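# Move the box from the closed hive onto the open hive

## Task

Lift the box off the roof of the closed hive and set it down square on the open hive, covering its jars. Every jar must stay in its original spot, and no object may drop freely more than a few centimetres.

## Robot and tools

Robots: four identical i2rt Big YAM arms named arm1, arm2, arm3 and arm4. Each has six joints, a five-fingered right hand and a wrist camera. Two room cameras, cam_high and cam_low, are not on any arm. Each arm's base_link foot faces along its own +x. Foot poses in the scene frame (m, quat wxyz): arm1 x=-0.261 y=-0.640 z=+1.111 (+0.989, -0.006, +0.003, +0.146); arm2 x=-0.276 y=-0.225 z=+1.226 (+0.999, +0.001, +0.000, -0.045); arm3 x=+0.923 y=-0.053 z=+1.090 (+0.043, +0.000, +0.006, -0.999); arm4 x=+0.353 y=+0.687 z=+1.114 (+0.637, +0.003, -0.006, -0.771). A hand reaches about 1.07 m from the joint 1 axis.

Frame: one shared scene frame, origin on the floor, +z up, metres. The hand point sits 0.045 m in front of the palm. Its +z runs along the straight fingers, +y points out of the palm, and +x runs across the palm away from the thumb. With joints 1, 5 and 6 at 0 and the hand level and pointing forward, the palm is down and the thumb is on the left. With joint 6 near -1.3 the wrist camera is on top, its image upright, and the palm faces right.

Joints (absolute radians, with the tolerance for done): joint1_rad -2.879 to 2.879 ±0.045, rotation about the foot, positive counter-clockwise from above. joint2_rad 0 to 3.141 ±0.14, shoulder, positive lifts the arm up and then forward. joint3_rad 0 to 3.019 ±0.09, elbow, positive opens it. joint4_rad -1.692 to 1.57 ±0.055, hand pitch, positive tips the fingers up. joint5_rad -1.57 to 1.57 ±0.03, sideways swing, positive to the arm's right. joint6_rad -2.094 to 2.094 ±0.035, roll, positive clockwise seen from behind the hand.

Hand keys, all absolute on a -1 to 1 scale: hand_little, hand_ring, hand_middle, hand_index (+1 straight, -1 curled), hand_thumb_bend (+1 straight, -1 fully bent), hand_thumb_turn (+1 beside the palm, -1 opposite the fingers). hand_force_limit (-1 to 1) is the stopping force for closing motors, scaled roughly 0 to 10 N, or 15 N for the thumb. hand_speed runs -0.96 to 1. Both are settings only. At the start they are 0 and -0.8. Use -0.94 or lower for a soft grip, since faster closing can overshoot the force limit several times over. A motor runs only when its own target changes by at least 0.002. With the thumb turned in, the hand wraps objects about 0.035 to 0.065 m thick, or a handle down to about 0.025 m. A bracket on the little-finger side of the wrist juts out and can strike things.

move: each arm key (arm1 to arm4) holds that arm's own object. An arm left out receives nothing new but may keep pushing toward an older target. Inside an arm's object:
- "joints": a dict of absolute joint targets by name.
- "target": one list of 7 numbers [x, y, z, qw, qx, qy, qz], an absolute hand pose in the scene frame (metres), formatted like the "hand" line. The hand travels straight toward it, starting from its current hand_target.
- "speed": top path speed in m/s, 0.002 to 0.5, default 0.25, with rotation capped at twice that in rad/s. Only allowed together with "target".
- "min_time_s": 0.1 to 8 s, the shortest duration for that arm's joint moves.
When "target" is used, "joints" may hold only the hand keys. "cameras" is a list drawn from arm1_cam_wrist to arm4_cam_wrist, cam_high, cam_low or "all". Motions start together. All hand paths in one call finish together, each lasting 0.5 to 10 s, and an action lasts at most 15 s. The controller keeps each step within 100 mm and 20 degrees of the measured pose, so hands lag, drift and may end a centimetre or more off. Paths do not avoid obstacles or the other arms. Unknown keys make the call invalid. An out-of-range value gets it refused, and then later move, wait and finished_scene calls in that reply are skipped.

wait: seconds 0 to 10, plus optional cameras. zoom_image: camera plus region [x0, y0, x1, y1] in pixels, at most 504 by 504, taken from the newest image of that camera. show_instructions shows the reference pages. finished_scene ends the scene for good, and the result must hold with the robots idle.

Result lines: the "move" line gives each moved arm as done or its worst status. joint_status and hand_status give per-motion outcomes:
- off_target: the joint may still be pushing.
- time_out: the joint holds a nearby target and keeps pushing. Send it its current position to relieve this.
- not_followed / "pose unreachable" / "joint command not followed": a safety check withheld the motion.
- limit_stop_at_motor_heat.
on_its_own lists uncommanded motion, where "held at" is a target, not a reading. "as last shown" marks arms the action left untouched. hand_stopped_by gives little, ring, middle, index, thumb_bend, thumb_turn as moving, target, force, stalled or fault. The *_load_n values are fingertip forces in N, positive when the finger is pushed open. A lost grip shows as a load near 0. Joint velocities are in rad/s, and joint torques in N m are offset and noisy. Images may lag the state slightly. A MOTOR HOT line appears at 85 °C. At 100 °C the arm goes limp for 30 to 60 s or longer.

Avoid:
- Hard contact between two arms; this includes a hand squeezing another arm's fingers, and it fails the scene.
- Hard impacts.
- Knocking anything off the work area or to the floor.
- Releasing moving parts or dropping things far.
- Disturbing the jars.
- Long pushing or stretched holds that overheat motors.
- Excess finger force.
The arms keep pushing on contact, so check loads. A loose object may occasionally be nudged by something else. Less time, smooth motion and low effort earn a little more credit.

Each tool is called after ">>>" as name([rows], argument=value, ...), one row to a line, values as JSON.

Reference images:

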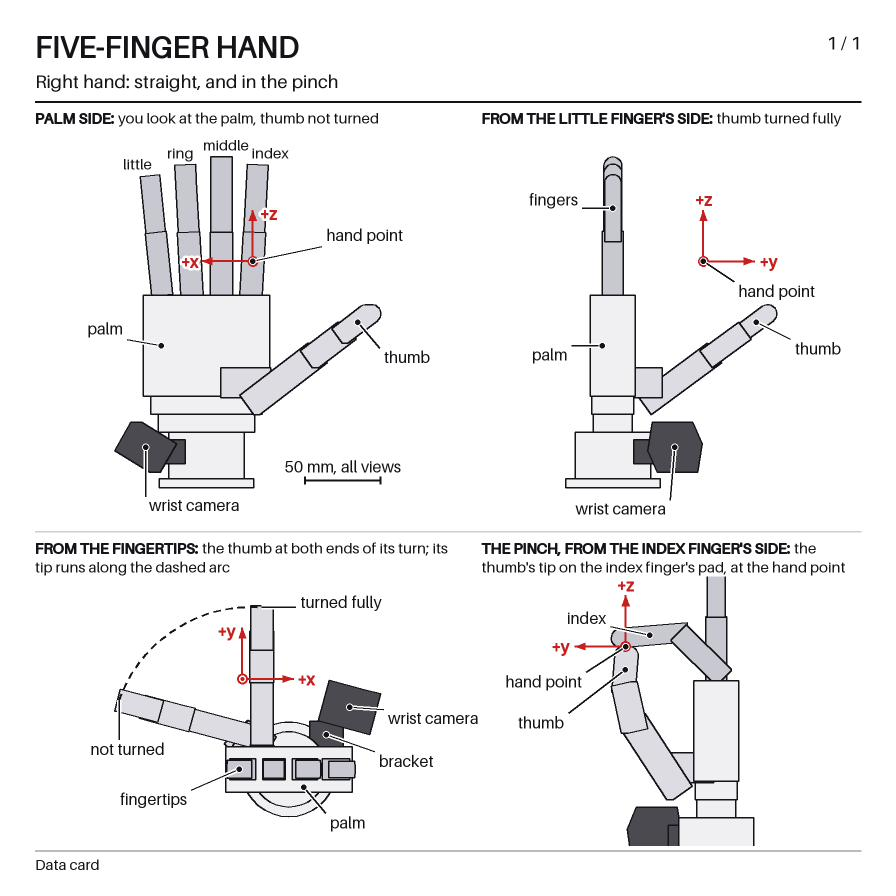

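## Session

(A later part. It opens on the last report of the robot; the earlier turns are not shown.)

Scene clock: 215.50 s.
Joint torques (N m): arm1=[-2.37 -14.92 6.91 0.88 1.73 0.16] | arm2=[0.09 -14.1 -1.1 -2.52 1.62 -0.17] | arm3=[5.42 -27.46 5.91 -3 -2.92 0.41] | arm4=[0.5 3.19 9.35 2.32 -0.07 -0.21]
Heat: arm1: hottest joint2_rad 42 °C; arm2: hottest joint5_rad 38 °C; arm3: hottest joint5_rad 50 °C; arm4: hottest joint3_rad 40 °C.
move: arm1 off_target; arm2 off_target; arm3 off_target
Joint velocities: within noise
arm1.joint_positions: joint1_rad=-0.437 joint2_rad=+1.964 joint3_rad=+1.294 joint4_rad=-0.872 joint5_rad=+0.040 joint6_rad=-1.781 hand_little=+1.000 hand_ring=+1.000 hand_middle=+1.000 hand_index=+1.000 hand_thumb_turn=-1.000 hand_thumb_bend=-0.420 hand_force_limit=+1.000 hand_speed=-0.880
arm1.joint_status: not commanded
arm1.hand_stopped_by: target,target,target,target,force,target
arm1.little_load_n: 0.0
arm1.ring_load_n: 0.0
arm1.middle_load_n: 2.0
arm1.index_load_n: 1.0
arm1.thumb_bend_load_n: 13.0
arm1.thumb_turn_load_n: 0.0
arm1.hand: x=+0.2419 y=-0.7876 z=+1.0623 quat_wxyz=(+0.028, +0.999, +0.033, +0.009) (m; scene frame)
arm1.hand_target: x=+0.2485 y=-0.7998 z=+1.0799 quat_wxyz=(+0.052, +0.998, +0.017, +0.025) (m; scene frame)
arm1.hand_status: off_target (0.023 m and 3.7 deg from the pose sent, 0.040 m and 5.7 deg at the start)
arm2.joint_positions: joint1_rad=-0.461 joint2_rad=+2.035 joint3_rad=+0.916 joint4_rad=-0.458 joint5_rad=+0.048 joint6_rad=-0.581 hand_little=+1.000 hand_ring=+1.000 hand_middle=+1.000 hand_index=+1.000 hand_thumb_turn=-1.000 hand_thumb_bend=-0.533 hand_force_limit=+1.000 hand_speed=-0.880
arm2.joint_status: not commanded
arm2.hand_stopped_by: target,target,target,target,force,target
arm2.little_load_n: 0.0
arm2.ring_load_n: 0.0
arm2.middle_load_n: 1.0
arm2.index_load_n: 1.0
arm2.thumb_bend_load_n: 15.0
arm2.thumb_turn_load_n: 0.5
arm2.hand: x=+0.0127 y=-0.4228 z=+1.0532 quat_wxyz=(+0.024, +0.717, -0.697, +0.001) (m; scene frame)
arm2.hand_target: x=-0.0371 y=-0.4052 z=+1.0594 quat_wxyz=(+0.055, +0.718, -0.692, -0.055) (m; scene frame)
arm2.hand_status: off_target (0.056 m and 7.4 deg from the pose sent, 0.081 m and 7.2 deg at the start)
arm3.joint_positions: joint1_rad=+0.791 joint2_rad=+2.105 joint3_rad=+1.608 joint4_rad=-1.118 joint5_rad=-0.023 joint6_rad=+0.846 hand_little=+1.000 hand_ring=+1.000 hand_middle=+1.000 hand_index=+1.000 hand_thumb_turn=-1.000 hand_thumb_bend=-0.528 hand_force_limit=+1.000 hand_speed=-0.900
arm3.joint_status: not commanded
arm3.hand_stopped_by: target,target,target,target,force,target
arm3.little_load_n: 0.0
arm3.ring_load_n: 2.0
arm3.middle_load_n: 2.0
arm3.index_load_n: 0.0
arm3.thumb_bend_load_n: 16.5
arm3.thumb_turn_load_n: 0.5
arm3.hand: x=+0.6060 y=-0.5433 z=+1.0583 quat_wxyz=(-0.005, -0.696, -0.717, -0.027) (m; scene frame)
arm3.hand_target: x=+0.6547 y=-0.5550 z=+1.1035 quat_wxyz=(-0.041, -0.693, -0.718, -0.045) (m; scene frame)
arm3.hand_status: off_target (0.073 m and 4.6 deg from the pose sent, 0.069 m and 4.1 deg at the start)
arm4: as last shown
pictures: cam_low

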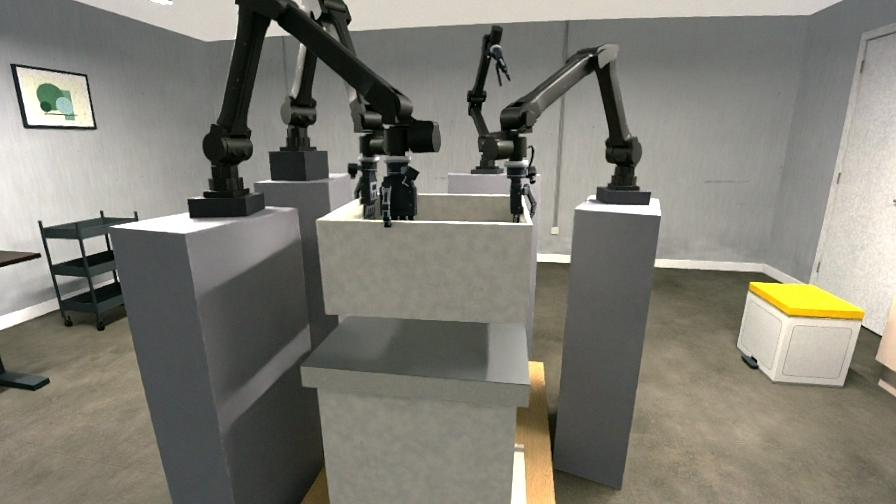

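>>> move(arm1={"target": [0.249, -0.757, 1.022, 0.0523, 0.9980, 0.0175, 0.0200], "speed": 0.05}, arm2={"target": [-0.042, -0.360, 0.994, 0.0564, 0.7173, -0.6925, -0.0545], "speed": 0.05}, arm3={"target": [0.660, -0.512, 1.046, 0.0423, 0.6933, 0.7181, 0.0438], "speed": 0.05}, cameras=["cam_low"])

Scene clock: 218.13 s.
Joint torques (N m): arm1=[-1.9 -14.97 5.68 0.29 1.61 0.16] | arm2=[0.56 -13.33 -3.22 -2.18 1.06 -0.16] | arm3=[5.19 -26.4 4.31 -3.08 -2.44 0.47] | arm4=[0.67 3.31 9.33 2.28 -0.05 -0.2]
Heat: arm1: hottest joint2_rad 42 °C; arm2: hottest joint5_rad 38 °C; arm3: hottest joint5_rad 49 °C; arm4: hottest joint3_rad 40 °C.
move: arm1 off_target; arm2 off_target; arm3 off_target
Joint velocities: within noise
arm1.joint_positions: joint1_rad=-0.357 joint2_rad=+2.056 joint3_rad=+1.271 joint4_rad=-0.746 joint5_rad=+0.050 joint6_rad=-1.699 hand_little=+1.000 hand_ring=+1.000 hand_middle=+1.000 hand_index=+1.000 hand_thumb_turn=-1.000 hand_thumb_bend=-0.420 hand_force_limit=+1.000 hand_speed=-0.880
arm1.joint_status: not commanded
arm1.hand_stopped_by: target,target,target,target,force,target
arm1.little_load_n: 0.0
arm1.ring_load_n: 0.0
arm1.middle_load_n: 1.5
arm1.index_load_n: 0.5
arm1.thumb_bend_load_n: 10.5
arm1.thumb_turn_load_n: 0.0
arm1.hand: x=+0.2487 y=-0.7473 z=+1.0087 quat_wxyz=(+0.033, +0.999, +0.032, +0.015) (m; scene frame)
arm1.hand_target: x=+0.2490 y=-0.7569 z=+1.0218 quat_wxyz=(+0.052, +0.998, +0.018, +0.020) (m; scene frame)
arm1.hand_status: off_target (0.016 m and 2.8 deg from the pose sent, 0.051 m and 3.5 deg at the start)
arm2.joint_positions: joint1_rad=-0.363 joint2_rad=+2.188 joint3_rad=+0.901 joint4_rad=-0.278 joint5_rad=+0.050 joint6_rad=-0.483 hand_little=+1.000 hand_ring=+1.000 hand_middle=+1.000 hand_index=+1.000 hand_thumb_turn=-1.000 hand_thumb_bend=-0.533 hand_force_limit=+1.000 hand_speed=-0.880
arm2.joint_status: not commanded
arm2.hand_stopped_by: target,target,target,target,force,target
arm2.little_load_n: 0.0
arm2.ring_load_n: 0.0
arm2.middle_load_n: 0.5
arm2.index_load_n: 1.0
arm2.thumb_bend_load_n: 14.0
arm2.thumb_turn_load_n: 1.0
arm2.hand: x=+0.0223 y=-0.3823 z=+0.9905 quat_wxyz=(+0.022, +0.717, -0.697, +0.010) (m; scene frame)
arm2.hand_target: x=-0.0387 y=-0.3603 z=+0.9947 quat_wxyz=(+0.056, +0.718, -0.692, -0.055) (m; scene frame)
arm2.hand_status: off_target (0.068 m and 8.3 deg from the pose sent, 0.102 m and 7.4 deg at the start)
arm3.joint_positions: joint1_rad=+0.756 joint2_rad=+2.101 joint3_rad=+1.431 joint4_rad=-0.939 joint5_rad=-0.033 joint6_rad=+0.805 hand_little=+1.000 hand_ring=+1.000 hand_middle=+1.000 hand_index=+1.000 hand_thumb_turn=-1.000 hand_thumb_bend=-0.528 hand_force_limit=+1.000 hand_speed=-0.900
arm3.joint_status: not commanded
arm3.hand_stopped_by: target,target,target,target,force,target
arm3.little_load_n: 0.5
arm3.ring_load_n: 1.0
arm3.middle_load_n: 1.0
arm3.index_load_n: 0.5
arm3.thumb_bend_load_n: 12.5
arm3.thumb_turn_load_n: 0.5
arm3.hand: x=+0.6156 y=-0.5030 z=+1.0049 quat_wxyz=(-0.011, -0.694, -0.719, -0.025) (m; scene frame)
arm3.hand_target: x=+0.6571 y=-0.5113 z=+1.0419 quat_wxyz=(-0.041, -0.693, -0.718, -0.044) (m; scene frame)
arm3.hand_status: off_target (0.061 m and 4.2 deg from the pose sent, 0.064 m and 4.6 deg at the start)
arm4: as last shown
pictures: cam_low

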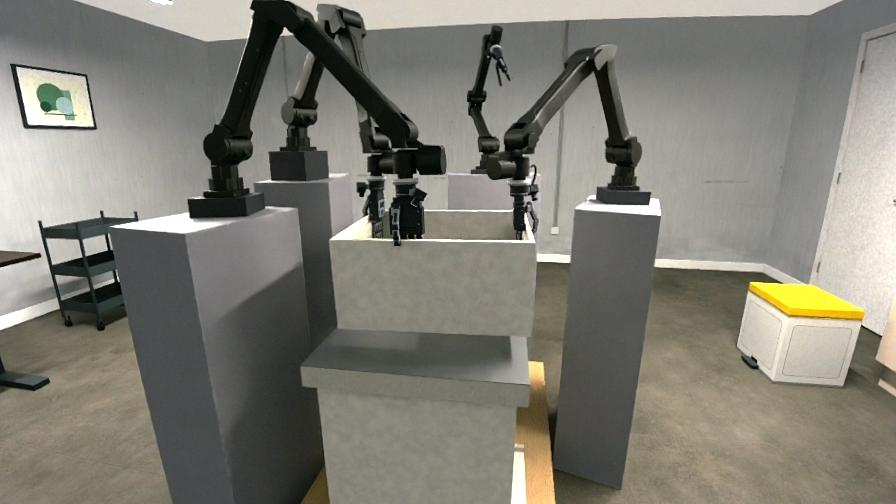

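>>> move(arm1={"target": [0.249, -0.757, 0.958, 0.0523, 0.9980, 0.0175, 0.0100], "speed": 0.04}, arm2={"target": [-0.038, -0.362, 0.928, 0.0564, 0.7173, -0.6925, -0.0545], "speed": 0.04}, arm3={"target": [0.665, -0.512, 0.962, 0.0423, 0.6933, 0.7181, 0.0438], "speed": 0.04}, cameras=["cam_low", "cam_high"])

Scene clock: 221.13 s.
Joint torques (N m): arm1=[-2.26 -13.27 6.15 0.28 1.36 0.13] | arm2=[0.15 -11.81 -2.29 -1.98 0.96 -0.17] | arm3=[6.53 -22.53 4.34 -2.56 -2.14 0.63] | arm4=[0.56 2.96 9.31 2.29 -0.06 -0.23]
Heat: arm1: hottest joint2_rad 42 °C; arm2: hottest joint2_rad 37 °C; arm3: hottest joint5_rad 49 °C; arm4: hottest joint3_rad 40 °C.
move: arm1 off_target; arm2 off_target; arm3 off_target
Joint velocities: within noise
arm1.joint_positions: joint1_rad=-0.352 joint2_rad=+2.158 joint3_rad=+1.271 joint4_rad=-0.648 joint5_rad=+0.058 joint6_rad=-1.692 hand_little=+1.000 hand_ring=+1.000 hand_middle=+1.000 hand_index=+1.000 hand_thumb_turn=-1.000 hand_thumb_bend=-0.422 hand_force_limit=+1.000 hand_speed=-0.880
arm1.joint_status: not commanded
arm1.hand_stopped_by: target,target,target,target,force,target
arm1.little_load_n: 0.0
arm1.ring_load_n: 0.0
arm1.middle_load_n: 1.5
arm1.index_load_n: 0.0
arm1.thumb_bend_load_n: 3.0
arm1.thumb_turn_load_n: 0.0
arm1.hand: x=+0.2481 y=-0.7466 z=+0.9573 quat_wxyz=(+0.037, +0.999, +0.031, +0.013) (m; scene frame)
arm1.hand_target: x=+0.2489 y=-0.7569 z=+0.9582 quat_wxyz=(+0.052, +0.998, +0.018, +0.010) (m; scene frame)
arm1.hand_status: off_target (0.011 m and 2.4 deg from the pose sent, 0.052 m and 2.9 deg at the start)
arm2.joint_positions: joint1_rad=-0.360 joint2_rad=+2.356 joint3_rad=+0.959 joint4_rad=-0.169 joint5_rad=+0.052 joint6_rad=-0.481 hand_little=+1.000 hand_ring=+1.000 hand_middle=+1.000 hand_index=+1.000 hand_thumb_turn=-1.000 hand_thumb_bend=-0.533 hand_force_limit=+1.000 hand_speed=-0.880
arm2.joint_status: not commanded
arm2.hand_stopped_by: target,target,target,target,force,target
arm2.little_load_n: 0.0
arm2.ring_load_n: 0.0
arm2.middle_load_n: 0.5
arm2.index_load_n: 0.5
arm2.thumb_bend_load_n: 12.5
arm2.thumb_turn_load_n: 1.5
arm2.hand: x=+0.0222 y=-0.3813 z=+0.9312 quat_wxyz=(+0.023, +0.717, -0.696, +0.009) (m; scene frame)
arm2.hand_target: x=-0.0354 y=-0.3617 z=+0.9305 quat_wxyz=(+0.056, +0.718, -0.692, -0.054) (m; scene frame)
arm2.hand_status: off_target (0.063 m and 8.2 deg from the pose sent, 0.089 m and 8.4 deg at the start)
arm3.joint_positions: joint1_rad=+0.754 joint2_rad=+2.188 joint3_rad=+1.389 joint4_rad=-0.781 joint5_rad=-0.042 joint6_rad=+0.799 hand_little=+1.000 hand_ring=+1.000 hand_middle=+1.000 hand_index=+1.000 hand_thumb_turn=-1.000 hand_thumb_bend=-0.530 hand_force_limit=+1.000 hand_speed=-0.900
arm3.joint_status: not commanded
arm3.hand_stopped_by: target,target,target,target,force,target
arm3.little_load_n: 0.0
arm3.ring_load_n: 1.0
arm3.middle_load_n: 0.5
arm3.index_load_n: 0.0
arm3.thumb_bend_load_n: 12.0
arm3.thumb_turn_load_n: 0.5
arm3.hand: x=+0.6167 y=-0.5018 z=+0.9457 quat_wxyz=(-0.016, -0.693, -0.721, -0.010) (m; scene frame)
arm3.hand_target: x=+0.6625 y=-0.5105 z=+0.9605 quat_wxyz=(-0.040, -0.693, -0.718, -0.044) (m; scene frame)
arm3.hand_status: off_target (0.052 m and 4.9 deg from the pose sent, 0.066 m and 4.2 deg at the start)
arm4: as last shown
pictures: cam_high, cam_low

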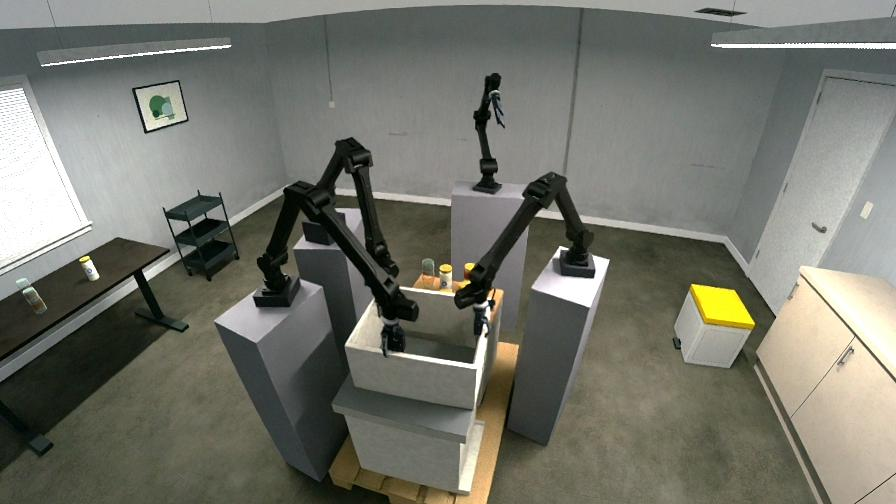

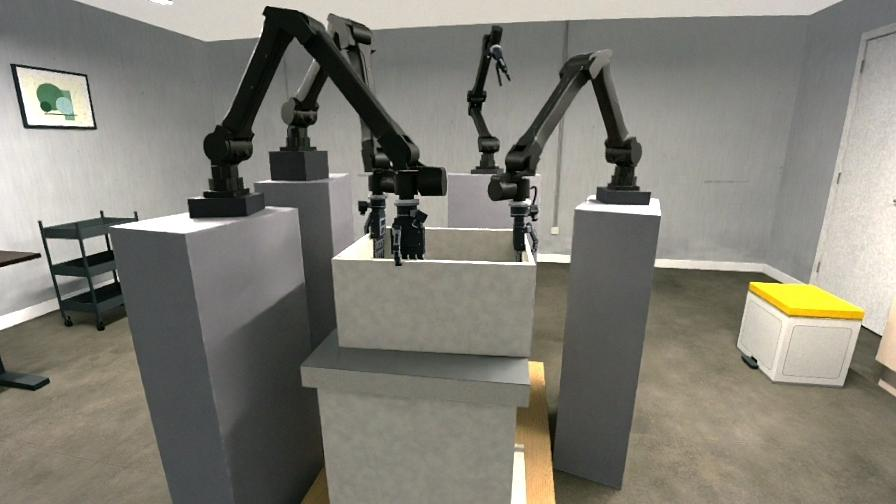

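>>> move(arm1={"target": [0.249, -0.742, 0.956, 0.0436, 0.9988, 0.0200, 0.0100], "speed": 0.05, "joints": {"hand_thumb_bend": -0.1}}, arm2={"target": [0.024, -0.382, 0.928, 0.0, 0.7181, -0.6959, 0.0], "speed": 0.05}, arm3={"target": [0.622, -0.503, 0.950, 0.0200, 0.6945, 0.7193, 0.0200], "speed": 0.05}, cameras=[])

>>> move(arm1={"target": [0.249, -0.734, 0.930, 0.0436, 0.9988, 0.0200, 0.0100], "speed": 0.06}, arm2={"joints": {"hand_thumb_bend": -0.2}}, cameras=[])

Scene clock: 224.17 s.
Joint torques (N m): arm1=[-0.91 -13.33 5.94 0.28 0.54 0.1] | arm2=[0.32 -13.74 1.07 0.13 -0.19 -0.18] | arm3=[1.9 -20.72 7.05 -1.14 -0.82 0.11] | arm4=[0.56 3.19 9.35 2.29 -0.06 -0.21]
Heat: arm1: hottest joint2_rad 42 °C; arm2: hottest joint2_rad 37 °C; arm3: hottest joint5_rad 47 °C; arm4: hottest joint3_rad 40 °C.
move: arm1 done; arm2 done; arm3 off_target
Joint velocities: within noise
arm1.joint_positions: joint1_rad=-0.346 joint2_rad=+2.158 joint3_rad=+1.271 joint4_rad=-0.648 joint5_rad=+0.063 joint6_rad=-1.673 hand_little=+1.000 hand_ring=+1.000 hand_middle=+1.000 hand_index=+1.000 hand_thumb_turn=-1.000 hand_thumb_bend=-0.100 hand_force_limit=+1.000 hand_speed=-0.880
arm1.joint_status: all done
arm1.hand_stopped_by: target,target,target,target,target,target
arm1.little_load_n: 0.0
arm1.ring_load_n: 0.0
arm1.middle_load_n: 0.5
arm1.index_load_n: 0.0
arm1.thumb_bend_load_n: 0.0
arm1.thumb_turn_load_n: 0.0
arm1.hand: x=+0.2474 y=-0.7439 z=+0.9575 quat_wxyz=(+0.038, +0.999, +0.024, +0.013) (m; scene frame)
arm1.hand_target: x=+0.2490 y=-0.7420 z=+0.9561 quat_wxyz=(+0.044, +0.999, +0.020, +0.010) (m; scene frame)
arm1.hand_status: done (0.003 m and 0.8 deg from the pose sent, 0.005 m and 1.5 deg at the start)
arm2.joint_positions: joint1_rad=-0.373 joint2_rad=+2.362 joint3_rad=+0.976 joint4_rad=-0.169 joint5_rad=+0.009 joint6_rad=-0.494 hand_little=+1.000 hand_ring=+1.000 hand_middle=+1.000 hand_index=+1.000 hand_thumb_turn=-1.000 hand_thumb_bend=-0.533 hand_force_limit=+1.000 hand_speed=-0.880
arm2.joint_status: not commanded
arm2.hand_stopped_by: target,target,target,target,force,target
arm2.little_load_n: -0.5
arm2.ring_load_n: 0.0
arm2.middle_load_n: 0.0
arm2.index_load_n: 0.0
arm2.thumb_bend_load_n: 11.5
arm2.thumb_turn_load_n: 1.0
arm2.hand: x=+0.0311 y=-0.3824 z=+0.9293 quat_wxyz=(+0.001, +0.717, -0.697, +0.008) (m; scene frame)
arm2.hand_target: x=+0.0241 y=-0.3819 z=+0.9280 quat_wxyz=(+0.000, +0.718, -0.696, +0.000) (m; scene frame)
arm2.hand_status: done (0.007 m and 0.9 deg from the pose sent, 0.004 m and 2.9 deg at the start)
arm3.joint_positions: joint1_rad=+0.754 joint2_rad=+2.193 joint3_rad=+1.389 joint4_rad=-0.777 joint5_rad=-0.032 joint6_rad=+0.798 hand_little=+1.000 hand_ring=+1.000 hand_middle=+1.000 hand_index=+1.000 hand_thumb_turn=-1.000 hand_thumb_bend=-0.530 hand_force_limit=+1.000 hand_speed=-0.900
arm3.joint_status: not commanded
arm3.hand_stopped_by: target,target,target,target,force,target
arm3.little_load_n: 0.0
arm3.ring_load_n: 0.5
arm3.middle_load_n: 1.0
arm3.index_load_n: 0.5
arm3.thumb_bend_load_n: 12.0
arm3.thumb_turn_load_n: 0.5
arm3.hand: x=+0.6155 y=-0.5003 z=+0.9419 quat_wxyz=(-0.011, -0.692, -0.722, -0.010) (m; scene frame)
arm3.hand_target: x=+0.6220 y=-0.5031 z=+0.9500 quat_wxyz=(-0.020, -0.694, -0.719, -0.020) (m; scene frame)
arm3.hand_status: off_target (0.011 m and 1.5 deg from the pose sent, 0.007 m and 1.3 deg at the start)
arm4: as last shown
arm4.little_load_n: 0.5
pictures: none
No camera images: "cameras" was empty.

Scene clock: 226.60 s.
Joint torques (N m): arm1=[-0.38 -12.98 6.04 0.96 0.21 0.11] | arm2=[0.21 -13.74 1.09 0.09 0 -0.17] | arm3=[1.08 -20.95 6.91 -1.21 -0.79 0.18] | arm4=[0.56 3.02 9.35 2.3 -0.08 -0.24]
Heat: arm1: hottest joint2_rad 42 °C; arm2: hottest joint2_rad 37 °C; arm3: hottest joint2_rad 46 °C; arm4: hottest joint3_rad 40 °C.
move: arm1 off_target; arm2 done
Joint velocities: within noise
arm1.joint_positions: joint1_rad=-0.336 joint2_rad=+2.205 joint3_rad=+1.272 joint4_rad=-0.619 joint5_rad=+0.072 joint6_rad=-1.657 hand_little=+1.000 hand_ring=+1.000 hand_middle=+1.000 hand_index=+1.000 hand_thumb_turn=-1.000 hand_thumb_bend=-0.100 hand_force_limit=+1.000 hand_speed=-0.880
arm1.joint_status: not commanded
arm1.hand_stopped_by: target,target,target,target,target,target
arm1.little_load_n: 0.0
arm1.ring_load_n: 0.0
arm1.middle_load_n: 0.5
arm1.index_load_n: 0.0
arm1.thumb_bend_load_n: 0.0
arm1.thumb_turn_load_n: 0.0
arm1.hand: x=+0.2416 y=-0.7400 z=+0.9348 quat_wxyz=(+0.042, +0.999, +0.022, +0.005) (m; scene frame)
arm1.hand_target: x=+0.2487 y=-0.7339 z=+0.9301 quat_wxyz=(+0.043, +0.999, +0.020, +0.010) (m; scene frame)
arm1.hand_status: off_target (0.011 m and 0.7 deg from the pose sent, 0.029 m and 0.8 deg at the start)
arm2.joint_positions: joint1_rad=-0.374 joint2_rad=+2.362 joint3_rad=+0.976 joint4_rad=-0.169 joint5_rad=+0.004 joint6_rad=-0.494 hand_little=+1.000 hand_ring=+1.000 hand_middle=+1.000 hand_index=+1.000 hand_thumb_turn=-1.000 hand_thumb_bend=-0.200 hand_force_limit=+1.000 hand_speed=-0.880
arm2.joint_status: all done
arm2.hand_stopped_by: target,target,target,target,target,target
arm2.little_load_n: 0.0
arm2.ring_load_n: 0.0
arm2.middle_load_n: 0.0
arm2.index_load_n: 0.0
arm2.thumb_bend_load_n: 0.0
arm2.thumb_turn_load_n: 0.5
arm2.hand: x=+0.0314 y=-0.3818 z=+0.9293 quat_wxyz=(-0.001, +0.717, -0.697, +0.007) (m; scene frame)
arm2.hand_target: x=+0.0241 y=-0.3819 z=+0.9280 quat_wxyz=(+0.000, +0.718, -0.696, +0.000) (m; scene frame)
arm2.hand_status: not commanded
arm3, arm4: as last shown
arm4.little_load_n: 0.0
pictures: none
No camera images: "cameras" was empty.

>>> move(arm1={"target": [0.252, -0.732, 0.924, 0.0436, 0.9988, 0.0200, 0.0100], "speed": 0.06}, arm2={"target": [0.037, -0.455, 0.926, 0.0, 0.7193, -0.6947, 0.0], "speed": 0.08}, arm3={"target": [0.615, -0.503, 0.940, 0.0, 0.6945, 0.7193, 0.0], "speed": 0.05, "joints": {"hand_thumb_bend": -0.3}}, cameras=["cam_low", "arm2_cam_wrist"])

Scene clock: 229.33 s.
Joint torques (N m): arm1=[-0.21 -12.69 6.9 0.96 0.2 0.11] | arm2=[0.38 -14.15 3.67 -0.24 0.13 -0.17] | arm3=[1.61 -19.84 5.91 0.42 0 0.07] | arm4=[0.38 3.43 9.47 2.26 -0.05 -0.2]
Heat: arm1: hottest joint2_rad 42 °C; arm2: hottest joint2_rad 37 °C; arm3: hottest joint2_rad 46 °C; arm4: hottest joint3_rad 40 °C.
move: arm1 off_target; arm2 done; arm3 done
Joint velocities: within noise
arm1.joint_positions: joint1_rad=-0.335 joint2_rad=+2.218 joint3_rad=+1.272 joint4_rad=-0.614 joint5_rad=+0.072 joint6_rad=-1.654 hand_little=+1.000 hand_ring=+1.000 hand_middle=+1.000 hand_index=+1.000 hand_thumb_turn=-1.000 hand_thumb_bend=-0.100 hand_force_limit=+1.000 hand_speed=-0.880
arm1.joint_status: not commanded
arm1.hand_stopped_by: target,target,target,target,target,target
arm1.little_load_n: 0.0
arm1.ring_load_n: 0.0
arm1.middle_load_n: 0.0
arm1.index_load_n: 0.0
arm1.thumb_bend_load_n: 0.0
arm1.thumb_turn_load_n: 0.0
arm1.hand: x=+0.2388 y=-0.7397 z=+0.9284 quat_wxyz=(+0.042, +0.999, +0.020, +0.001) (m; scene frame)
arm1.hand_target: x=+0.2517 y=-0.7318 z=+0.9243 quat_wxyz=(+0.043, +0.999, +0.020, +0.010) (m; scene frame)
arm1.hand_status: off_target (0.016 m and 1.1 deg from the pose sent, 0.017 m and 0.7 deg at the start)
arm2.joint_positions: joint1_rad=-0.507 joint2_rad=+2.384 joint3_rad=+1.097 joint4_rad=-0.270 joint5_rad=+0.000 joint6_rad=-0.627 hand_little=+1.000 hand_ring=+1.000 hand_middle=+1.000 hand_index=+1.000 hand_thumb_turn=-1.000 hand_thumb_bend=-0.200 hand_force_limit=+1.000 hand_speed=-0.880
arm2.joint_status: not commanded
arm2.hand_stopped_by: target,target,target,target,target,target
arm2.little_load_n: 0.0
arm2.ring_load_n: 0.0
arm2.middle_load_n: 0.0
arm2.index_load_n: 0.0
arm2.thumb_bend_load_n: 0.0
arm2.thumb_turn_load_n: 0.0
arm2.hand: x=+0.0376 y=-0.4512 z=+0.9308 quat_wxyz=(-0.002, +0.718, -0.697, +0.005) (m; scene frame)
arm2.hand_target: x=+0.0368 y=-0.4549 z=+0.9261 quat_wxyz=(+0.000, +0.719, -0.695, +0.000) (m; scene frame)
arm2.hand_status: done (0.006 m and 0.7 deg from the pose sent, 0.073 m and 0.9 deg at the start)
arm3.joint_positions: joint1_rad=+0.756 joint2_rad=+2.193 joint3_rad=+1.379 joint4_rad=-0.762 joint5_rad=-0.010 joint6_rad=+0.807 hand_little=+1.000 hand_ring=+1.000 hand_middle=+1.000 hand_index=+1.000 hand_thumb_turn=-1.000 hand_thumb_bend=-0.300 hand_force_limit=+1.000 hand_speed=-0.900
arm3.joint_status: all done
arm3.hand_stopped_by: target,target,target,target,target,target
arm3.little_load_n: 0.0
arm3.ring_load_n: 0.0
arm3.middle_load_n: 0.0
arm3.index_load_n: 0.0
arm3.thumb_bend_load_n: 0.0
arm3.thumb_turn_load_n: 0.0
arm3.hand: x=+0.6136 y=-0.4974 z=+0.9378 quat_wxyz=(+0.000, -0.695, -0.719, -0.007) (m; scene frame)
arm3.hand_target: x=+0.6151 y=-0.5031 z=+0.9401 quat_wxyz=(+0.000, -0.694, -0.720, +0.000) (m; scene frame)
arm3.hand_status: done (0.006 m and 0.8 deg from the pose sent, 0.003 m and 1.8 deg at the start)
arm4: as last shown
pictures: arm2_cam_wrist, cam_low
camera_calibration:
arm2_cam_wrist: T_world_to_cam=[[-0.956217, -0.291192, 0.0292708, -0.123174], [-0.247257, 0.857327, 0.451502, -0.0156639], [-0.156569, 0.424497, -0.89179, 1.14211], [0, 0, 0, 1]] pos_world=[0.0571651, -0.507261, 1.0292]

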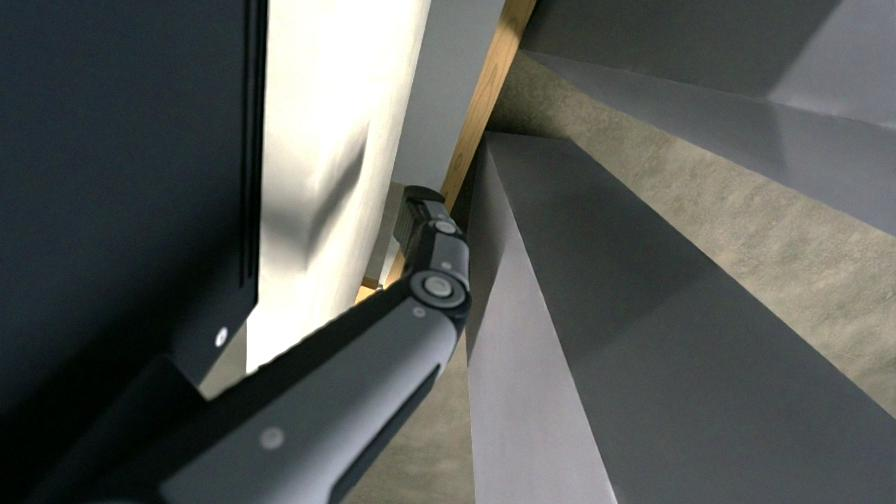

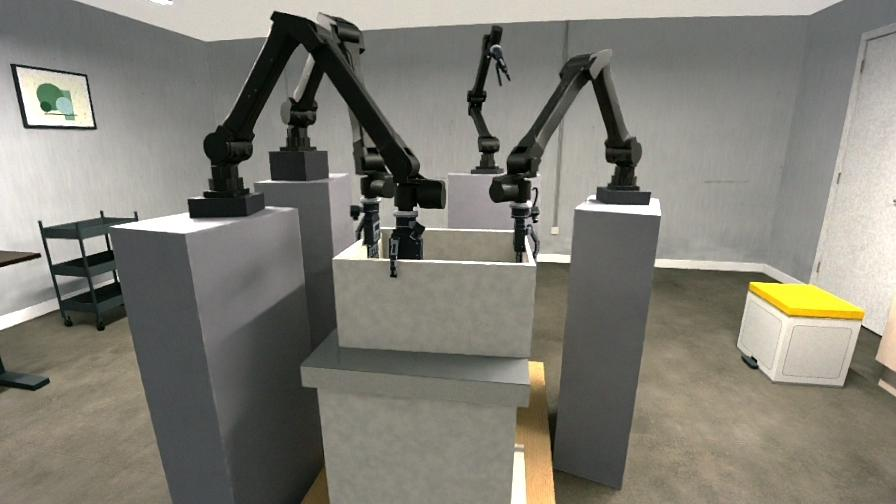

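>>> move(arm1={"target": [0.250, -0.755, 0.924, 0.0480, 0.9983, 0.0200, 0.0200], "speed": 0.05}, arm2={"target": [-0.005, -0.453, 0.926, 0.0360, 0.7189, -0.6943, -0.0348], "speed": 0.05}, arm3={"target": [0.655, -0.508, 0.940, 0.0348, 0.6939, 0.7187, 0.0360], "speed": 0.05}, cameras=[])

>>> move(arm1={"target": [0.250, -0.765, 0.924, 0.0523, 0.9980, 0.0200, 0.0250], "speed": 0.05}, arm2={"target": [-0.040, -0.450, 0.926, 0.0565, 0.7171, -0.6926, -0.0545], "speed": 0.05}, arm3={"target": [0.692, -0.515, 0.940, 0.0486, 0.6928, 0.7175, 0.0504], "speed": 0.05}, cameras=["cam_low"])

Scene clock: 231.43 s.
Joint torques (N m): arm1=[-3.31 -13.27 5.14 1.14 0.28 -0.2] | arm2=[-1.32 -13.45 1.02 -1.13 1.73 -0.34] | arm3=[5.42 -20.07 4.96 -1.2 -1.84 0.4] | arm4=[0.38 3.19 9.35 2.19 -0.06 -0.22]
Heat: arm1: hottest joint2_rad 41 °C; arm2: hottest joint2_rad 37 °C; arm3: hottest joint2_rad 45 °C; arm4: hottest joint3_rad 40 °C.
move: arm1 off_target; arm2 off_target; arm3 off_target
Joint velocities: within noise
arm1.joint_positions: joint1_rad=-0.336 joint2_rad=+2.218 joint3_rad=+1.272 joint4_rad=-0.579 joint5_rad=+0.077 joint6_rad=-1.665 hand_little=+1.000 hand_ring=+1.000 hand_middle=+1.000 hand_index=+1.000 hand_thumb_turn=-1.000 hand_thumb_bend=-0.100 hand_force_limit=+1.000 hand_speed=-0.880
arm1.joint_status: not commanded
arm1.hand_stopped_by: target,target,target,target,target,target
arm1.little_load_n: 0.0
arm1.ring_load_n: 0.0
arm1.middle_load_n: 0.0
arm1.index_load_n: 0.0
arm1.thumb_bend_load_n: 0.0
arm1.thumb_turn_load_n: 0.0
arm1.hand: x=+0.2486 y=-0.7419 z=+0.9282 quat_wxyz=(+0.046, +0.998, +0.025, +0.018) (m; scene frame)
arm1.hand_target: x=+0.2497 y=-0.7548 z=+0.9242 quat_wxyz=(+0.048, +0.998, +0.020, +0.020) (m; scene frame)
arm1.hand_status: off_target (0.014 m and 0.7 deg from the pose sent, 0.019 m and 2.3 deg at the start)
arm2.joint_positions: joint1_rad=-0.508 joint2_rad=+2.385 joint3_rad=+1.097 joint4_rad=-0.284 joint5_rad=+0.018 joint6_rad=-0.629 hand_little=+1.000 hand_ring=+1.000 hand_middle=+1.000 hand_index=+1.000 hand_thumb_turn=-1.000 hand_thumb_bend=-0.200 hand_force_limit=+1.000 hand_speed=-0.880
arm2.joint_status: not commanded
arm2.hand_stopped_by: target,target,target,target,target,target
arm2.little_load_n: 0.0
arm2.ring_load_n: 0.0
arm2.middle_load_n: 0.0
arm2.index_load_n: 0.5
arm2.thumb_bend_load_n: 0.5
arm2.thumb_turn_load_n: 0.0
arm2.hand: x=+0.0320 y=-0.4522 z=+0.9316 quat_wxyz=(+0.008, +0.718, -0.696, +0.000) (m; scene frame)
arm2.hand_target: x=-0.0039 y=-0.4514 z=+0.9271 quat_wxyz=(+0.035, +0.719, -0.693, -0.035) (m; scene frame)
arm2.hand_status: off_target (0.037 m and 5.1 deg from the pose sent, 0.043 m and 6.3 deg at the start)
arm3.joint_positions: joint1_rad=+0.753 joint2_rad=+2.193 joint3_rad=+1.378 joint4_rad=-0.763 joint5_rad=-0.033 joint6_rad=+0.809 hand_little=+1.000 hand_ring=+1.000 hand_middle=+1.000 hand_index=+1.000 hand_thumb_turn=-1.000 hand_thumb_bend=-0.300 hand_force_limit=+1.000 hand_speed=-0.900
arm3.joint_status: not commanded
arm3.hand_stopped_by: target,target,target,target,target,target
arm3.little_load_n: 0.5
arm3.ring_load_n: 0.0
arm3.middle_load_n: 0.0
arm3.index_load_n: 0.0
arm3.thumb_bend_load_n: 0.0
arm3.thumb_turn_load_n: 0.0
arm3.hand: x=+0.6164 y=-0.4989 z=+0.9390 quat_wxyz=(-0.012, -0.697, -0.717, -0.009) (m; scene frame)
arm3.hand_target: x=+0.6536 y=-0.5068 z=+0.9401 quat_wxyz=(-0.034, -0.694, -0.718, -0.036) (m; scene frame)
arm3.hand_status: off_target (0.040 m and 4.1 deg from the pose sent, 0.043 m and 5.1 deg at the start)
arm4: as last shown
pictures: none
No camera images: "cameras" was empty.

Scene clock: 232.73 s.
Joint torques (N m): arm1=[-3.84 -13.45 4.66 1.18 0.51 -0.18] | arm2=[-3.43 -13.51 -2.07 -1.22 2.29 -0.46] | arm3=[9.11 -19.78 2.25 -1.36 -2.39 0.6] | arm4=[0.91 3.02 9.37 2.26 -0.05 -0.2]
Heat: arm1: hottest joint2_rad 41 °C; arm2: hottest joint2_rad 37 °C; arm3: hottest joint2_rad 45 °C; arm4: hottest joint3_rad 40 °C.
move: arm1 off_target; arm2 off_target; arm3 off_target
Joint velocities: within noise
arm1.joint_positions: joint1_rad=-0.345 joint2_rad=+2.218 joint3_rad=+1.272 joint4_rad=-0.562 joint5_rad=+0.077 joint6_rad=-1.680 hand_little=+1.000 hand_ring=+1.000 hand_middle=+1.000 hand_index=+1.000 hand_thumb_turn=-1.000 hand_thumb_bend=-0.100 hand_force_limit=+1.000 hand_speed=-0.880
arm1.joint_status: not commanded
arm1.hand_stopped_by: target,target,target,target,target,target
arm1.little_load_n: 0.0
arm1.ring_load_n: 0.0
arm1.middle_load_n: 0.0
arm1.index_load_n: 0.0
arm1.thumb_bend_load_n: 0.0
arm1.thumb_turn_load_n: 0.0
arm1.hand: x=+0.2530 y=-0.7470 z=+0.9282 quat_wxyz=(+0.047, +0.998, +0.028, +0.026) (m; scene frame)
arm1.hand_target: x=+0.2496 y=-0.7645 z=+0.9242 quat_wxyz=(+0.052, +0.998, +0.020, +0.025) (m; scene frame)
arm1.hand_status: off_target (0.019 m and 1.1 deg from the pose sent, 0.024 m and 1.2 deg at the start)
arm2.joint_positions: joint1_rad=-0.508 joint2_rad=+2.385 joint3_rad=+1.091 joint4_rad=-0.279 joint5_rad=+0.037 joint6_rad=-0.631 hand_little=+1.000 hand_ring=+1.000 hand_middle=+1.000 hand_index=+1.000 hand_thumb_turn=-1.000 hand_thumb_bend=-0.200 hand_force_limit=+1.000 hand_speed=-0.880
arm2.joint_status: not commanded
arm2.hand_stopped_by: target,target,target,target,target,target
arm2.little_load_n: 0.0
arm2.ring_load_n: 0.0
arm2.middle_load_n: 0.0
arm2.index_load_n: 0.5
arm2.thumb_bend_load_n: 0.0
arm2.thumb_turn_load_n: 0.0
arm2.hand: x=+0.0277 y=-0.4540 z=+0.9314 quat_wxyz=(+0.018, +0.718, -0.695, +0.001) (m; scene frame)
arm2.hand_target: x=-0.0357 y=-0.4459 z=+0.9282 quat_wxyz=(+0.054, +0.718, -0.692, -0.056) (m; scene frame)
arm2.hand_status: off_target (0.068 m and 7.7 deg from the pose sent, 0.072 m and 8.4 deg at the start)
arm3.joint_positions: joint1_rad=+0.755 joint2_rad=+2.190 joint3_rad=+1.370 joint4_rad=-0.750 joint5_rad=-0.048 joint6_rad=+0.827 hand_little=+1.000 hand_ring=+1.000 hand_middle=+1.000 hand_index=+1.000 hand_thumb_turn=-1.000 hand_thumb_bend=-0.300 hand_force_limit=+1.000 hand_speed=-0.900
arm3.joint_status: not commanded
arm3.hand_stopped_by: target,target,target,target,target,target
arm3.little_load_n: 0.5
arm3.ring_load_n: 0.5
arm3.middle_load_n: 0.0
arm3.index_load_n: 0.0
arm3.thumb_bend_load_n: 0.0
arm3.thumb_turn_load_n: 0.0
arm3.hand: x=+0.6190 y=-0.5026 z=+0.9395 quat_wxyz=(-0.019, -0.702, -0.712, -0.006) (m; scene frame)
arm3.hand_target: x=+0.6872 y=-0.5106 z=+0.9395 quat_wxyz=(-0.045, -0.693, -0.718, -0.052) (m; scene frame)
arm3.hand_status: off_target (0.074 m and 6.3 deg from the pose sent, 0.077 m and 6.3 deg at the start)
arm4.joint_positions: joint1_rad=+0.584 joint2_rad=+0.612 joint3_rad=+1.380 joint4_rad=-1.427 joint5_rad=-0.032 joint6_rad=-0.991 hand_little=+1.000 hand_ring=+1.000 hand_middle=+1.000 hand_index=+1.000 hand_thumb_turn=+1.000 hand_thumb_bend=+1.000 hand_force_limit=+0.000 hand_speed=-0.800
arm4.joint_status: not commanded
arm4.hand_stopped_by: target,target,target,target,target,target
arm4.little_load_n: 0.0
arm4.ring_load_n: 0.0
arm4.middle_load_n: 0.0
arm4.index_load_n: 0.0
arm4.thumb_bend_load_n: 0.0
arm4.thumb_turn_load_n: 0.0
arm4.hand: x=+0.3995 y=+0.4923 z=+1.5734 quat_wxyz=(+0.113, +0.575, -0.686, +0.430) (m; scene frame)
arm4.hand_target: x=+0.3992 y=+0.4928 z=+1.5818 quat_wxyz=(+0.116, +0.572, -0.683, +0.439) (m; scene frame)
arm4.hand_status: not commanded
pictures: cam_low

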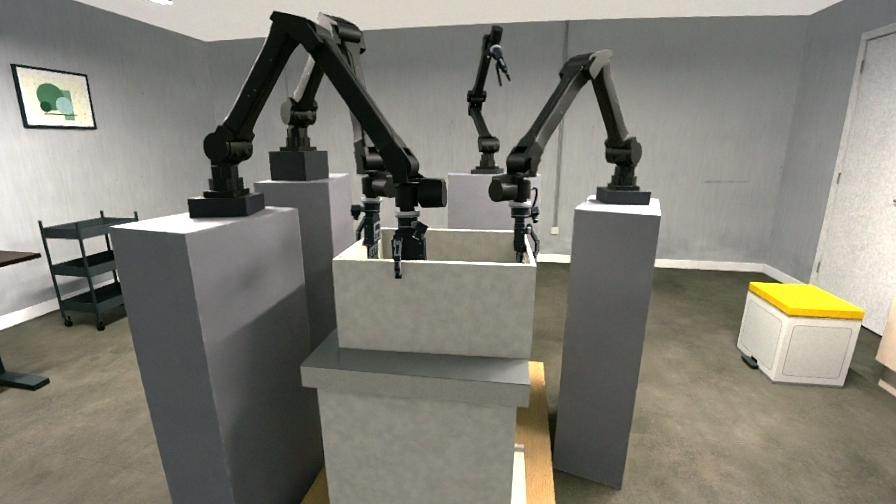

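>>> move(arm1={"joints": {"hand_thumb_bend": -0.9}}, arm2={"joints": {"hand_thumb_bend": -0.9}}, arm3={"joints": {"hand_thumb_bend": -0.9}}, cameras=[])

Scene clock: 236.43 s.
Joint torques (N m): arm1=[-3.84 -13.51 4.59 1.18 0.46 -0.16] | arm2=[-3.25 -13.39 -2.06 -1.24 2.29 -0.48] | arm3=[7.59 -20.54 2.29 -1.57 -2.67 0.91] | arm4=[0.79 3.37 9.44 2.21 -0.05 -0.21]
Heat: arm1: hottest joint2_rad 41 °C; arm2: hottest joint2_rad 37 °C; arm3: hottest joint2_rad 46 °C; arm4: hottest joint3_rad 40 °C.
move: arm1 off_target; arm2 off_target; arm3 off_target
Joint velocities: within noise
arm1.joint_positions: joint1_rad=-0.345 joint2_rad=+2.218 joint3_rad=+1.272 joint4_rad=-0.562 joint5_rad=+0.079 joint6_rad=-1.683 hand_little=+1.000 hand_ring=+1.000 hand_middle=+1.000 hand_index=+1.000 hand_thumb_turn=-1.000 hand_thumb_bend=-0.417 hand_force_limit=+1.000 hand_speed=-0.880
arm1.joint_status: hand_thumb_bend off_target (ended at -0.417, target -0.900)
arm1.hand_stopped_by: target,target,target,target,force,target
arm1.little_load_n: 0.0
arm1.ring_load_n: 0.0
arm1.middle_load_n: 0.0
arm1.index_load_n: 0.0
arm1.thumb_bend_load_n: 15.5
arm1.thumb_turn_load_n: 2.5
arm1.hand: x=+0.2531 y=-0.7472 z=+0.9283 quat_wxyz=(+0.048, +0.998, +0.029, +0.025) (m; scene frame)
arm1.hand_target: x=+0.2496 y=-0.7645 z=+0.9242 quat_wxyz=(+0.052, +0.998, +0.020, +0.025) (m; scene frame)
arm1.hand_status: not commanded
arm2.joint_positions: joint1_rad=-0.508 joint2_rad=+2.385 joint3_rad=+1.091 joint4_rad=-0.278 joint5_rad=+0.037 joint6_rad=-0.631 hand_little=+1.000 hand_ring=+1.000 hand_middle=+1.000 hand_index=+1.000 hand_thumb_turn=-1.000 hand_thumb_bend=-0.538 hand_force_limit=+1.000 hand_speed=-0.880
arm2.joint_status: hand_thumb_bend off_target (ended at -0.538, target -0.900)
arm2.hand_stopped_by: target,target,target,target,force,target
arm2.little_load_n: 0.0
arm2.ring_load_n: 0.0
arm2.middle_load_n: 0.5
arm2.index_load_n: 0.5
arm2.thumb_bend_load_n: 14.0
arm2.thumb_turn_load_n: 1.0
arm2.hand: x=+0.0279 y=-0.4541 z=+0.9313 quat_wxyz=(+0.018, +0.718, -0.695, +0.001) (m; scene frame)
arm2.hand_target: x=-0.0356 y=-0.4460 z=+0.9282 quat_wxyz=(+0.054, +0.718, -0.692, -0.056) (m; scene frame)
arm2.hand_status: not commanded
arm3.joint_positions: joint1_rad=+0.759 joint2_rad=+2.190 joint3_rad=+1.369 joint4_rad=-0.750 joint5_rad=-0.041 joint6_rad=+0.806 hand_little=+1.000 hand_ring=+1.000 hand_middle=+1.000 hand_index=+1.000 hand_thumb_turn=-1.000 hand_thumb_bend=-0.537 hand_force_limit=+1.000 hand_speed=-0.900
arm3.joint_status: hand_thumb_bend off_target (ended at -0.537, target -0.900)
arm3.hand_stopped_by: target,target,target,target,force,target
arm3.little_load_n: 0.5
arm3.ring_load_n: 0.5
arm3.middle_load_n: 0.0
arm3.index_load_n: 0.0
arm3.thumb_bend_load_n: 14.0
arm3.thumb_turn_load_n: 2.0
arm3.hand: x=+0.6208 y=-0.5013 z=+0.9389 quat_wxyz=(-0.016, -0.693, -0.721, -0.006) (m; scene frame)
arm3.hand_target: x=+0.6872 y=-0.5105 z=+0.9395 quat_wxyz=(-0.045, -0.693, -0.717, -0.052) (m; scene frame)
arm3.hand_status: not commanded
arm4: as last shown
pictures: none
No camera images: "cameras" was empty.

>>> move(arm1={"target": [0.250, -0.772, 0.938, 0.0523, 0.9980, 0.0200, 0.0250], "speed": 0.04}, arm2={"target": [-0.040, -0.450, 0.955, 0.0565, 0.7171, -0.6926, -0.0545], "speed": 0.04}, arm3={"target": [0.692, -0.515, 0.975, 0.0486, 0.6928, 0.7175, 0.0504], "speed": 0.04}, cameras=[])

>>> move(arm1={"target": [0.250, -0.777, 0.946, 0.0523, 0.9980, 0.0200, 0.0250], "speed": 0.03}, arm2={"target": [-0.040, -0.450, 0.967, 0.0565, 0.7171, -0.6926, -0.0545], "speed": 0.03}, arm3={"target": [0.692, -0.515, 0.992, 0.0486, 0.6928, 0.7175, 0.0504], "speed": 0.03}, cameras=["cam_low", "cam_high"])

Scene clock: 239.00 s.
Joint torques (N m): arm1=[-4.6 -15.74 4.42 0.13 0.44 -0.21] | arm2=[-3.14 -18.2 -3.88 -2.66 2.2 -0.47] | arm3=[7.53 -25.35 2.61 -3.73 -2.72 0.83] | arm4=[0.44 3.14 9.37 2.17 -0.05 -0.2]
Heat: arm1: hottest joint2_rad 41 °C; arm2: hottest joint5_rad 38 °C; arm3: hottest joint2_rad 46 °C; arm4: hottest joint3_rad 40 °C.
move: arm1 off_target; arm2 off_target; arm3 off_target
Joint velocities: within noise
arm1.joint_positions: joint1_rad=-0.349 joint2_rad=+2.218 joint3_rad=+1.272 joint4_rad=-0.562 joint5_rad=+0.078 joint6_rad=-1.689 hand_little=+1.000 hand_ring=+1.000 hand_middle=+1.000 hand_index=+1.000 hand_thumb_turn=-1.000 hand_thumb_bend=-0.417 hand_force_limit=+1.000 hand_speed=-0.880
arm1.joint_status: not commanded
arm1.hand_stopped_by: target,target,target,target,force,target
arm1.little_load_n: 0.0
arm1.ring_load_n: 0.0
arm1.middle_load_n: 0.0
arm1.index_load_n: 0.0
arm1.thumb_bend_load_n: 15.0
arm1.thumb_turn_load_n: 2.0
arm1.hand: x=+0.2531 y=-0.7493 z=+0.9283 quat_wxyz=(+0.048, +0.998, +0.030, +0.025) (m; scene frame)
arm1.hand_target: x=+0.2496 y=-0.7714 z=+0.9376 quat_wxyz=(+0.052, +0.998, +0.020, +0.025) (m; scene frame)
arm1.hand_status: off_target (0.025 m and 1.3 deg from the pose sent, 0.027 m and 1.2 deg at the start)
arm2.joint_positions: joint1_rad=-0.508 joint2_rad=+2.382 joint3_rad=+1.090 joint4_rad=-0.278 joint5_rad=+0.040 joint6_rad=-0.631 hand_little=+1.000 hand_ring=+1.000 hand_middle=+1.000 hand_index=+1.000 hand_thumb_turn=-1.000 hand_thumb_bend=-0.538 hand_force_limit=+1.000 hand_speed=-0.880
arm2.joint_status: not commanded
arm2.hand_stopped_by: target,target,target,target,force,target
arm2.little_load_n: 0.0
arm2.ring_load_n: 0.0
arm2.middle_load_n: 0.5
arm2.index_load_n: 1.0
arm2.thumb_bend_load_n: 14.0
arm2.thumb_turn_load_n: 1.0
arm2.hand: x=+0.0283 y=-0.4550 z=+0.9324 quat_wxyz=(+0.019, +0.718, -0.695, +0.002) (m; scene frame)
arm2.hand_target: x=-0.0345 y=-0.4468 z=+0.9516 quat_wxyz=(+0.054, +0.718, -0.692, -0.055) (m; scene frame)
arm2.hand_status: off_target (0.072 m and 7.8 deg from the pose sent, 0.072 m and 7.8 deg at the start)
arm3.joint_positions: joint1_rad=+0.763 joint2_rad=+2.187 joint3_rad=+1.369 joint4_rad=-0.750 joint5_rad=-0.040 joint6_rad=+0.809 hand_little=+1.000 hand_ring=+1.000 hand_middle=+1.000 hand_index=+1.000 hand_thumb_turn=-1.000 hand_thumb_bend=-0.537 hand_force_limit=+1.000 hand_speed=-0.900
arm3.joint_status: not commanded
arm3.hand_stopped_by: target,target,target,target,force,target
arm3.little_load_n: 1.0
arm3.ring_load_n: 0.5
arm3.middle_load_n: 0.5
arm3.index_load_n: 0.0
arm3.thumb_bend_load_n: 13.0
arm3.thumb_turn_load_n: 2.0
arm3.hand: x=+0.6218 y=-0.5031 z=+0.9402 quat_wxyz=(-0.015, -0.693, -0.721, -0.004) (m; scene frame)
arm3.hand_target: x=+0.6862 y=-0.5125 z=+0.9700 quat_wxyz=(-0.045, -0.693, -0.718, -0.051) (m; scene frame)
arm3.hand_status: off_target (0.079 m and 6.5 deg from the pose sent, 0.081 m and 6.4 deg at the start)
arm4: as last shown
pictures: none
No camera images: "cameras" was empty.

Scene clock: 240.30 s.
Joint torques (N m): arm1=[-4.78 -16.32 4.41 -0.36 0.83 -0.22] | arm2=[-3.02 -19.02 -4.05 -3.3 2 -0.47] | arm3=[7.36 -25.99 2.88 -4.46 -2.7 0.75] | arm4=[0.26 3.31 9.37 2.28 -0.05 -0.23]
Heat: arm1: hottest joint2_rad 41 °C; arm2: hottest joint5_rad 38 °C; arm3: hottest joint2_rad 46 °C; arm4: hottest joint3_rad 40 °C.
move: arm1 off_target; arm2 off_target; arm3 off_target
Joint velocities: within noise
arm1.joint_positions: joint1_rad=-0.358 joint2_rad=+2.213 joint3_rad=+1.272 joint4_rad=-0.565 joint5_rad=+0.067 joint6_rad=-1.699 hand_little=+1.000 hand_ring=+1.000 hand_middle=+1.000 hand_index=+1.000 hand_thumb_turn=-1.000 hand_thumb_bend=-0.417 hand_force_limit=+1.000 hand_speed=-0.880
arm1.joint_status: not commanded
arm1.hand_stopped_by: target,target,target,target,force,target
arm1.little_load_n: 0.0
arm1.ring_load_n: 0.0
arm1.middle_load_n: 0.5
arm1.index_load_n: 0.0
arm1.thumb_bend_load_n: 15.5
arm1.thumb_turn_load_n: 0.5
arm1.hand: x=+0.2538 y=-0.7523 z=+0.9301 quat_wxyz=(+0.042, +0.998, +0.031, +0.027) (m; scene frame)
arm1.hand_target: x=+0.2497 y=-0.7764 z=+0.9452 quat_wxyz=(+0.052, +0.998, +0.020, +0.025) (m; scene frame)
arm1.hand_status: off_target (0.030 m and 1.7 deg from the pose sent, 0.033 m and 1.3 deg at the start)
arm2.joint_positions: joint1_rad=-0.508 joint2_rad=+2.364 joint3_rad=+1.084 joint4_rad=-0.278 joint5_rad=+0.045 joint6_rad=-0.631 hand_little=+1.000 hand_ring=+1.000 hand_middle=+1.000 hand_index=+1.000 hand_thumb_turn=-1.000 hand_thumb_bend=-0.538 hand_force_limit=+1.000 hand_speed=-0.880
arm2.joint_status: not commanded
arm2.hand_stopped_by: target,target,target,target,force,target
arm2.little_load_n: 0.0
arm2.ring_load_n: 0.0
arm2.middle_load_n: 0.0
arm2.index_load_n: 1.0
arm2.thumb_bend_load_n: 13.5
arm2.thumb_turn_load_n: 1.0
arm2.hand: x=+0.0310 y=-0.4580 z=+0.9387 quat_wxyz=(+0.020, +0.718, -0.695, +0.009) (m; scene frame)
arm2.hand_target: x=-0.0338 y=-0.4471 z=+0.9621 quat_wxyz=(+0.053, +0.718, -0.692, -0.055) (m; scene frame)
arm2.hand_status: off_target (0.077 m and 8.4 deg from the pose sent, 0.077 m and 7.8 deg at the start)
arm3.joint_positions: joint1_rad=+0.768 joint2_rad=+2.177 joint3_rad=+1.369 joint4_rad=-0.756 joint5_rad=-0.040 joint6_rad=+0.813 hand_little=+1.000 hand_ring=+1.000 hand_middle=+1.000 hand_index=+1.000 hand_thumb_turn=-1.000 hand_thumb_bend=-0.537 hand_force_limit=+1.000 hand_speed=-0.900
arm3.joint_status: not commanded
arm3.hand_stopped_by: target,target,target,target,force,target
arm3.little_load_n: 0.5
arm3.ring_load_n: 0.0
arm3.middle_load_n: 0.5
arm3.index_load_n: 0.0
arm3.thumb_bend_load_n: 13.0
arm3.thumb_turn_load_n: 1.5
arm3.hand: x=+0.6231 y=-0.5059 z=+0.9457 quat_wxyz=(-0.016, -0.692, -0.721, -0.002) (m; scene frame)
arm3.hand_target: x=+0.6859 y=-0.5134 z=+0.9852 quat_wxyz=(-0.045, -0.693, -0.718, -0.049) (m; scene frame)
arm3.hand_status: off_target (0.083 m and 6.7 deg from the pose sent, 0.088 m and 6.5 deg at the start)
arm4: as last shown
pictures: cam_high, cam_low

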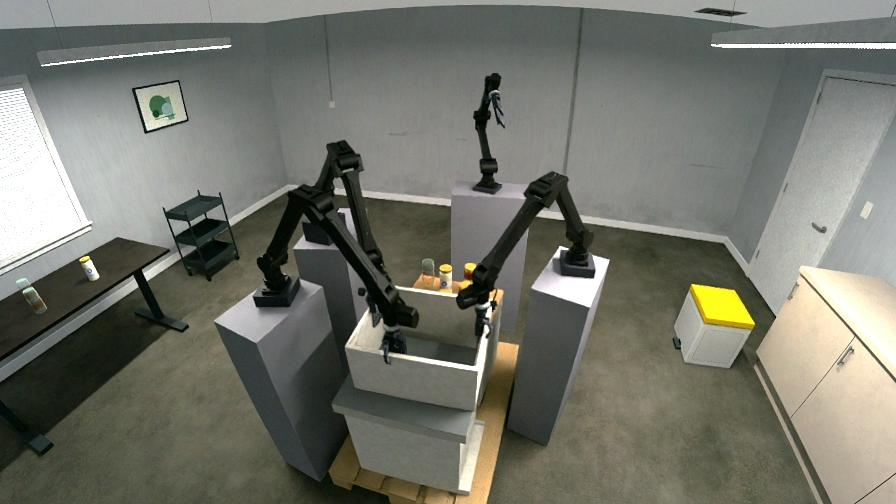

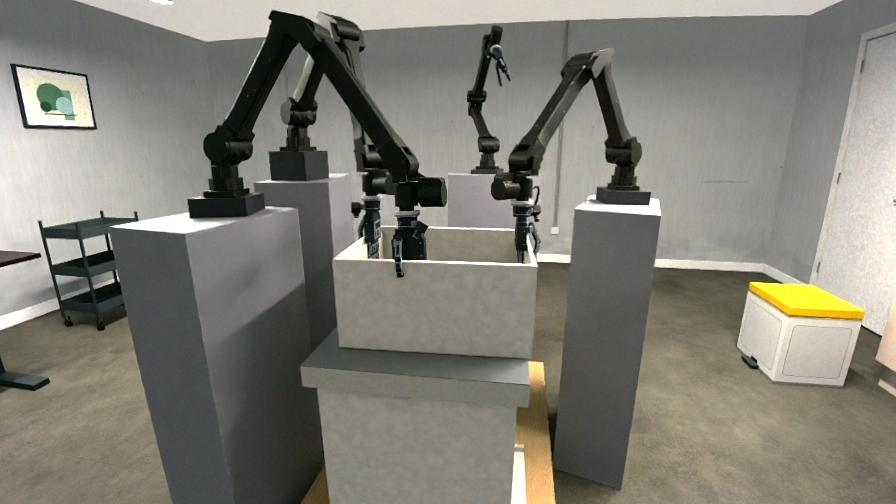

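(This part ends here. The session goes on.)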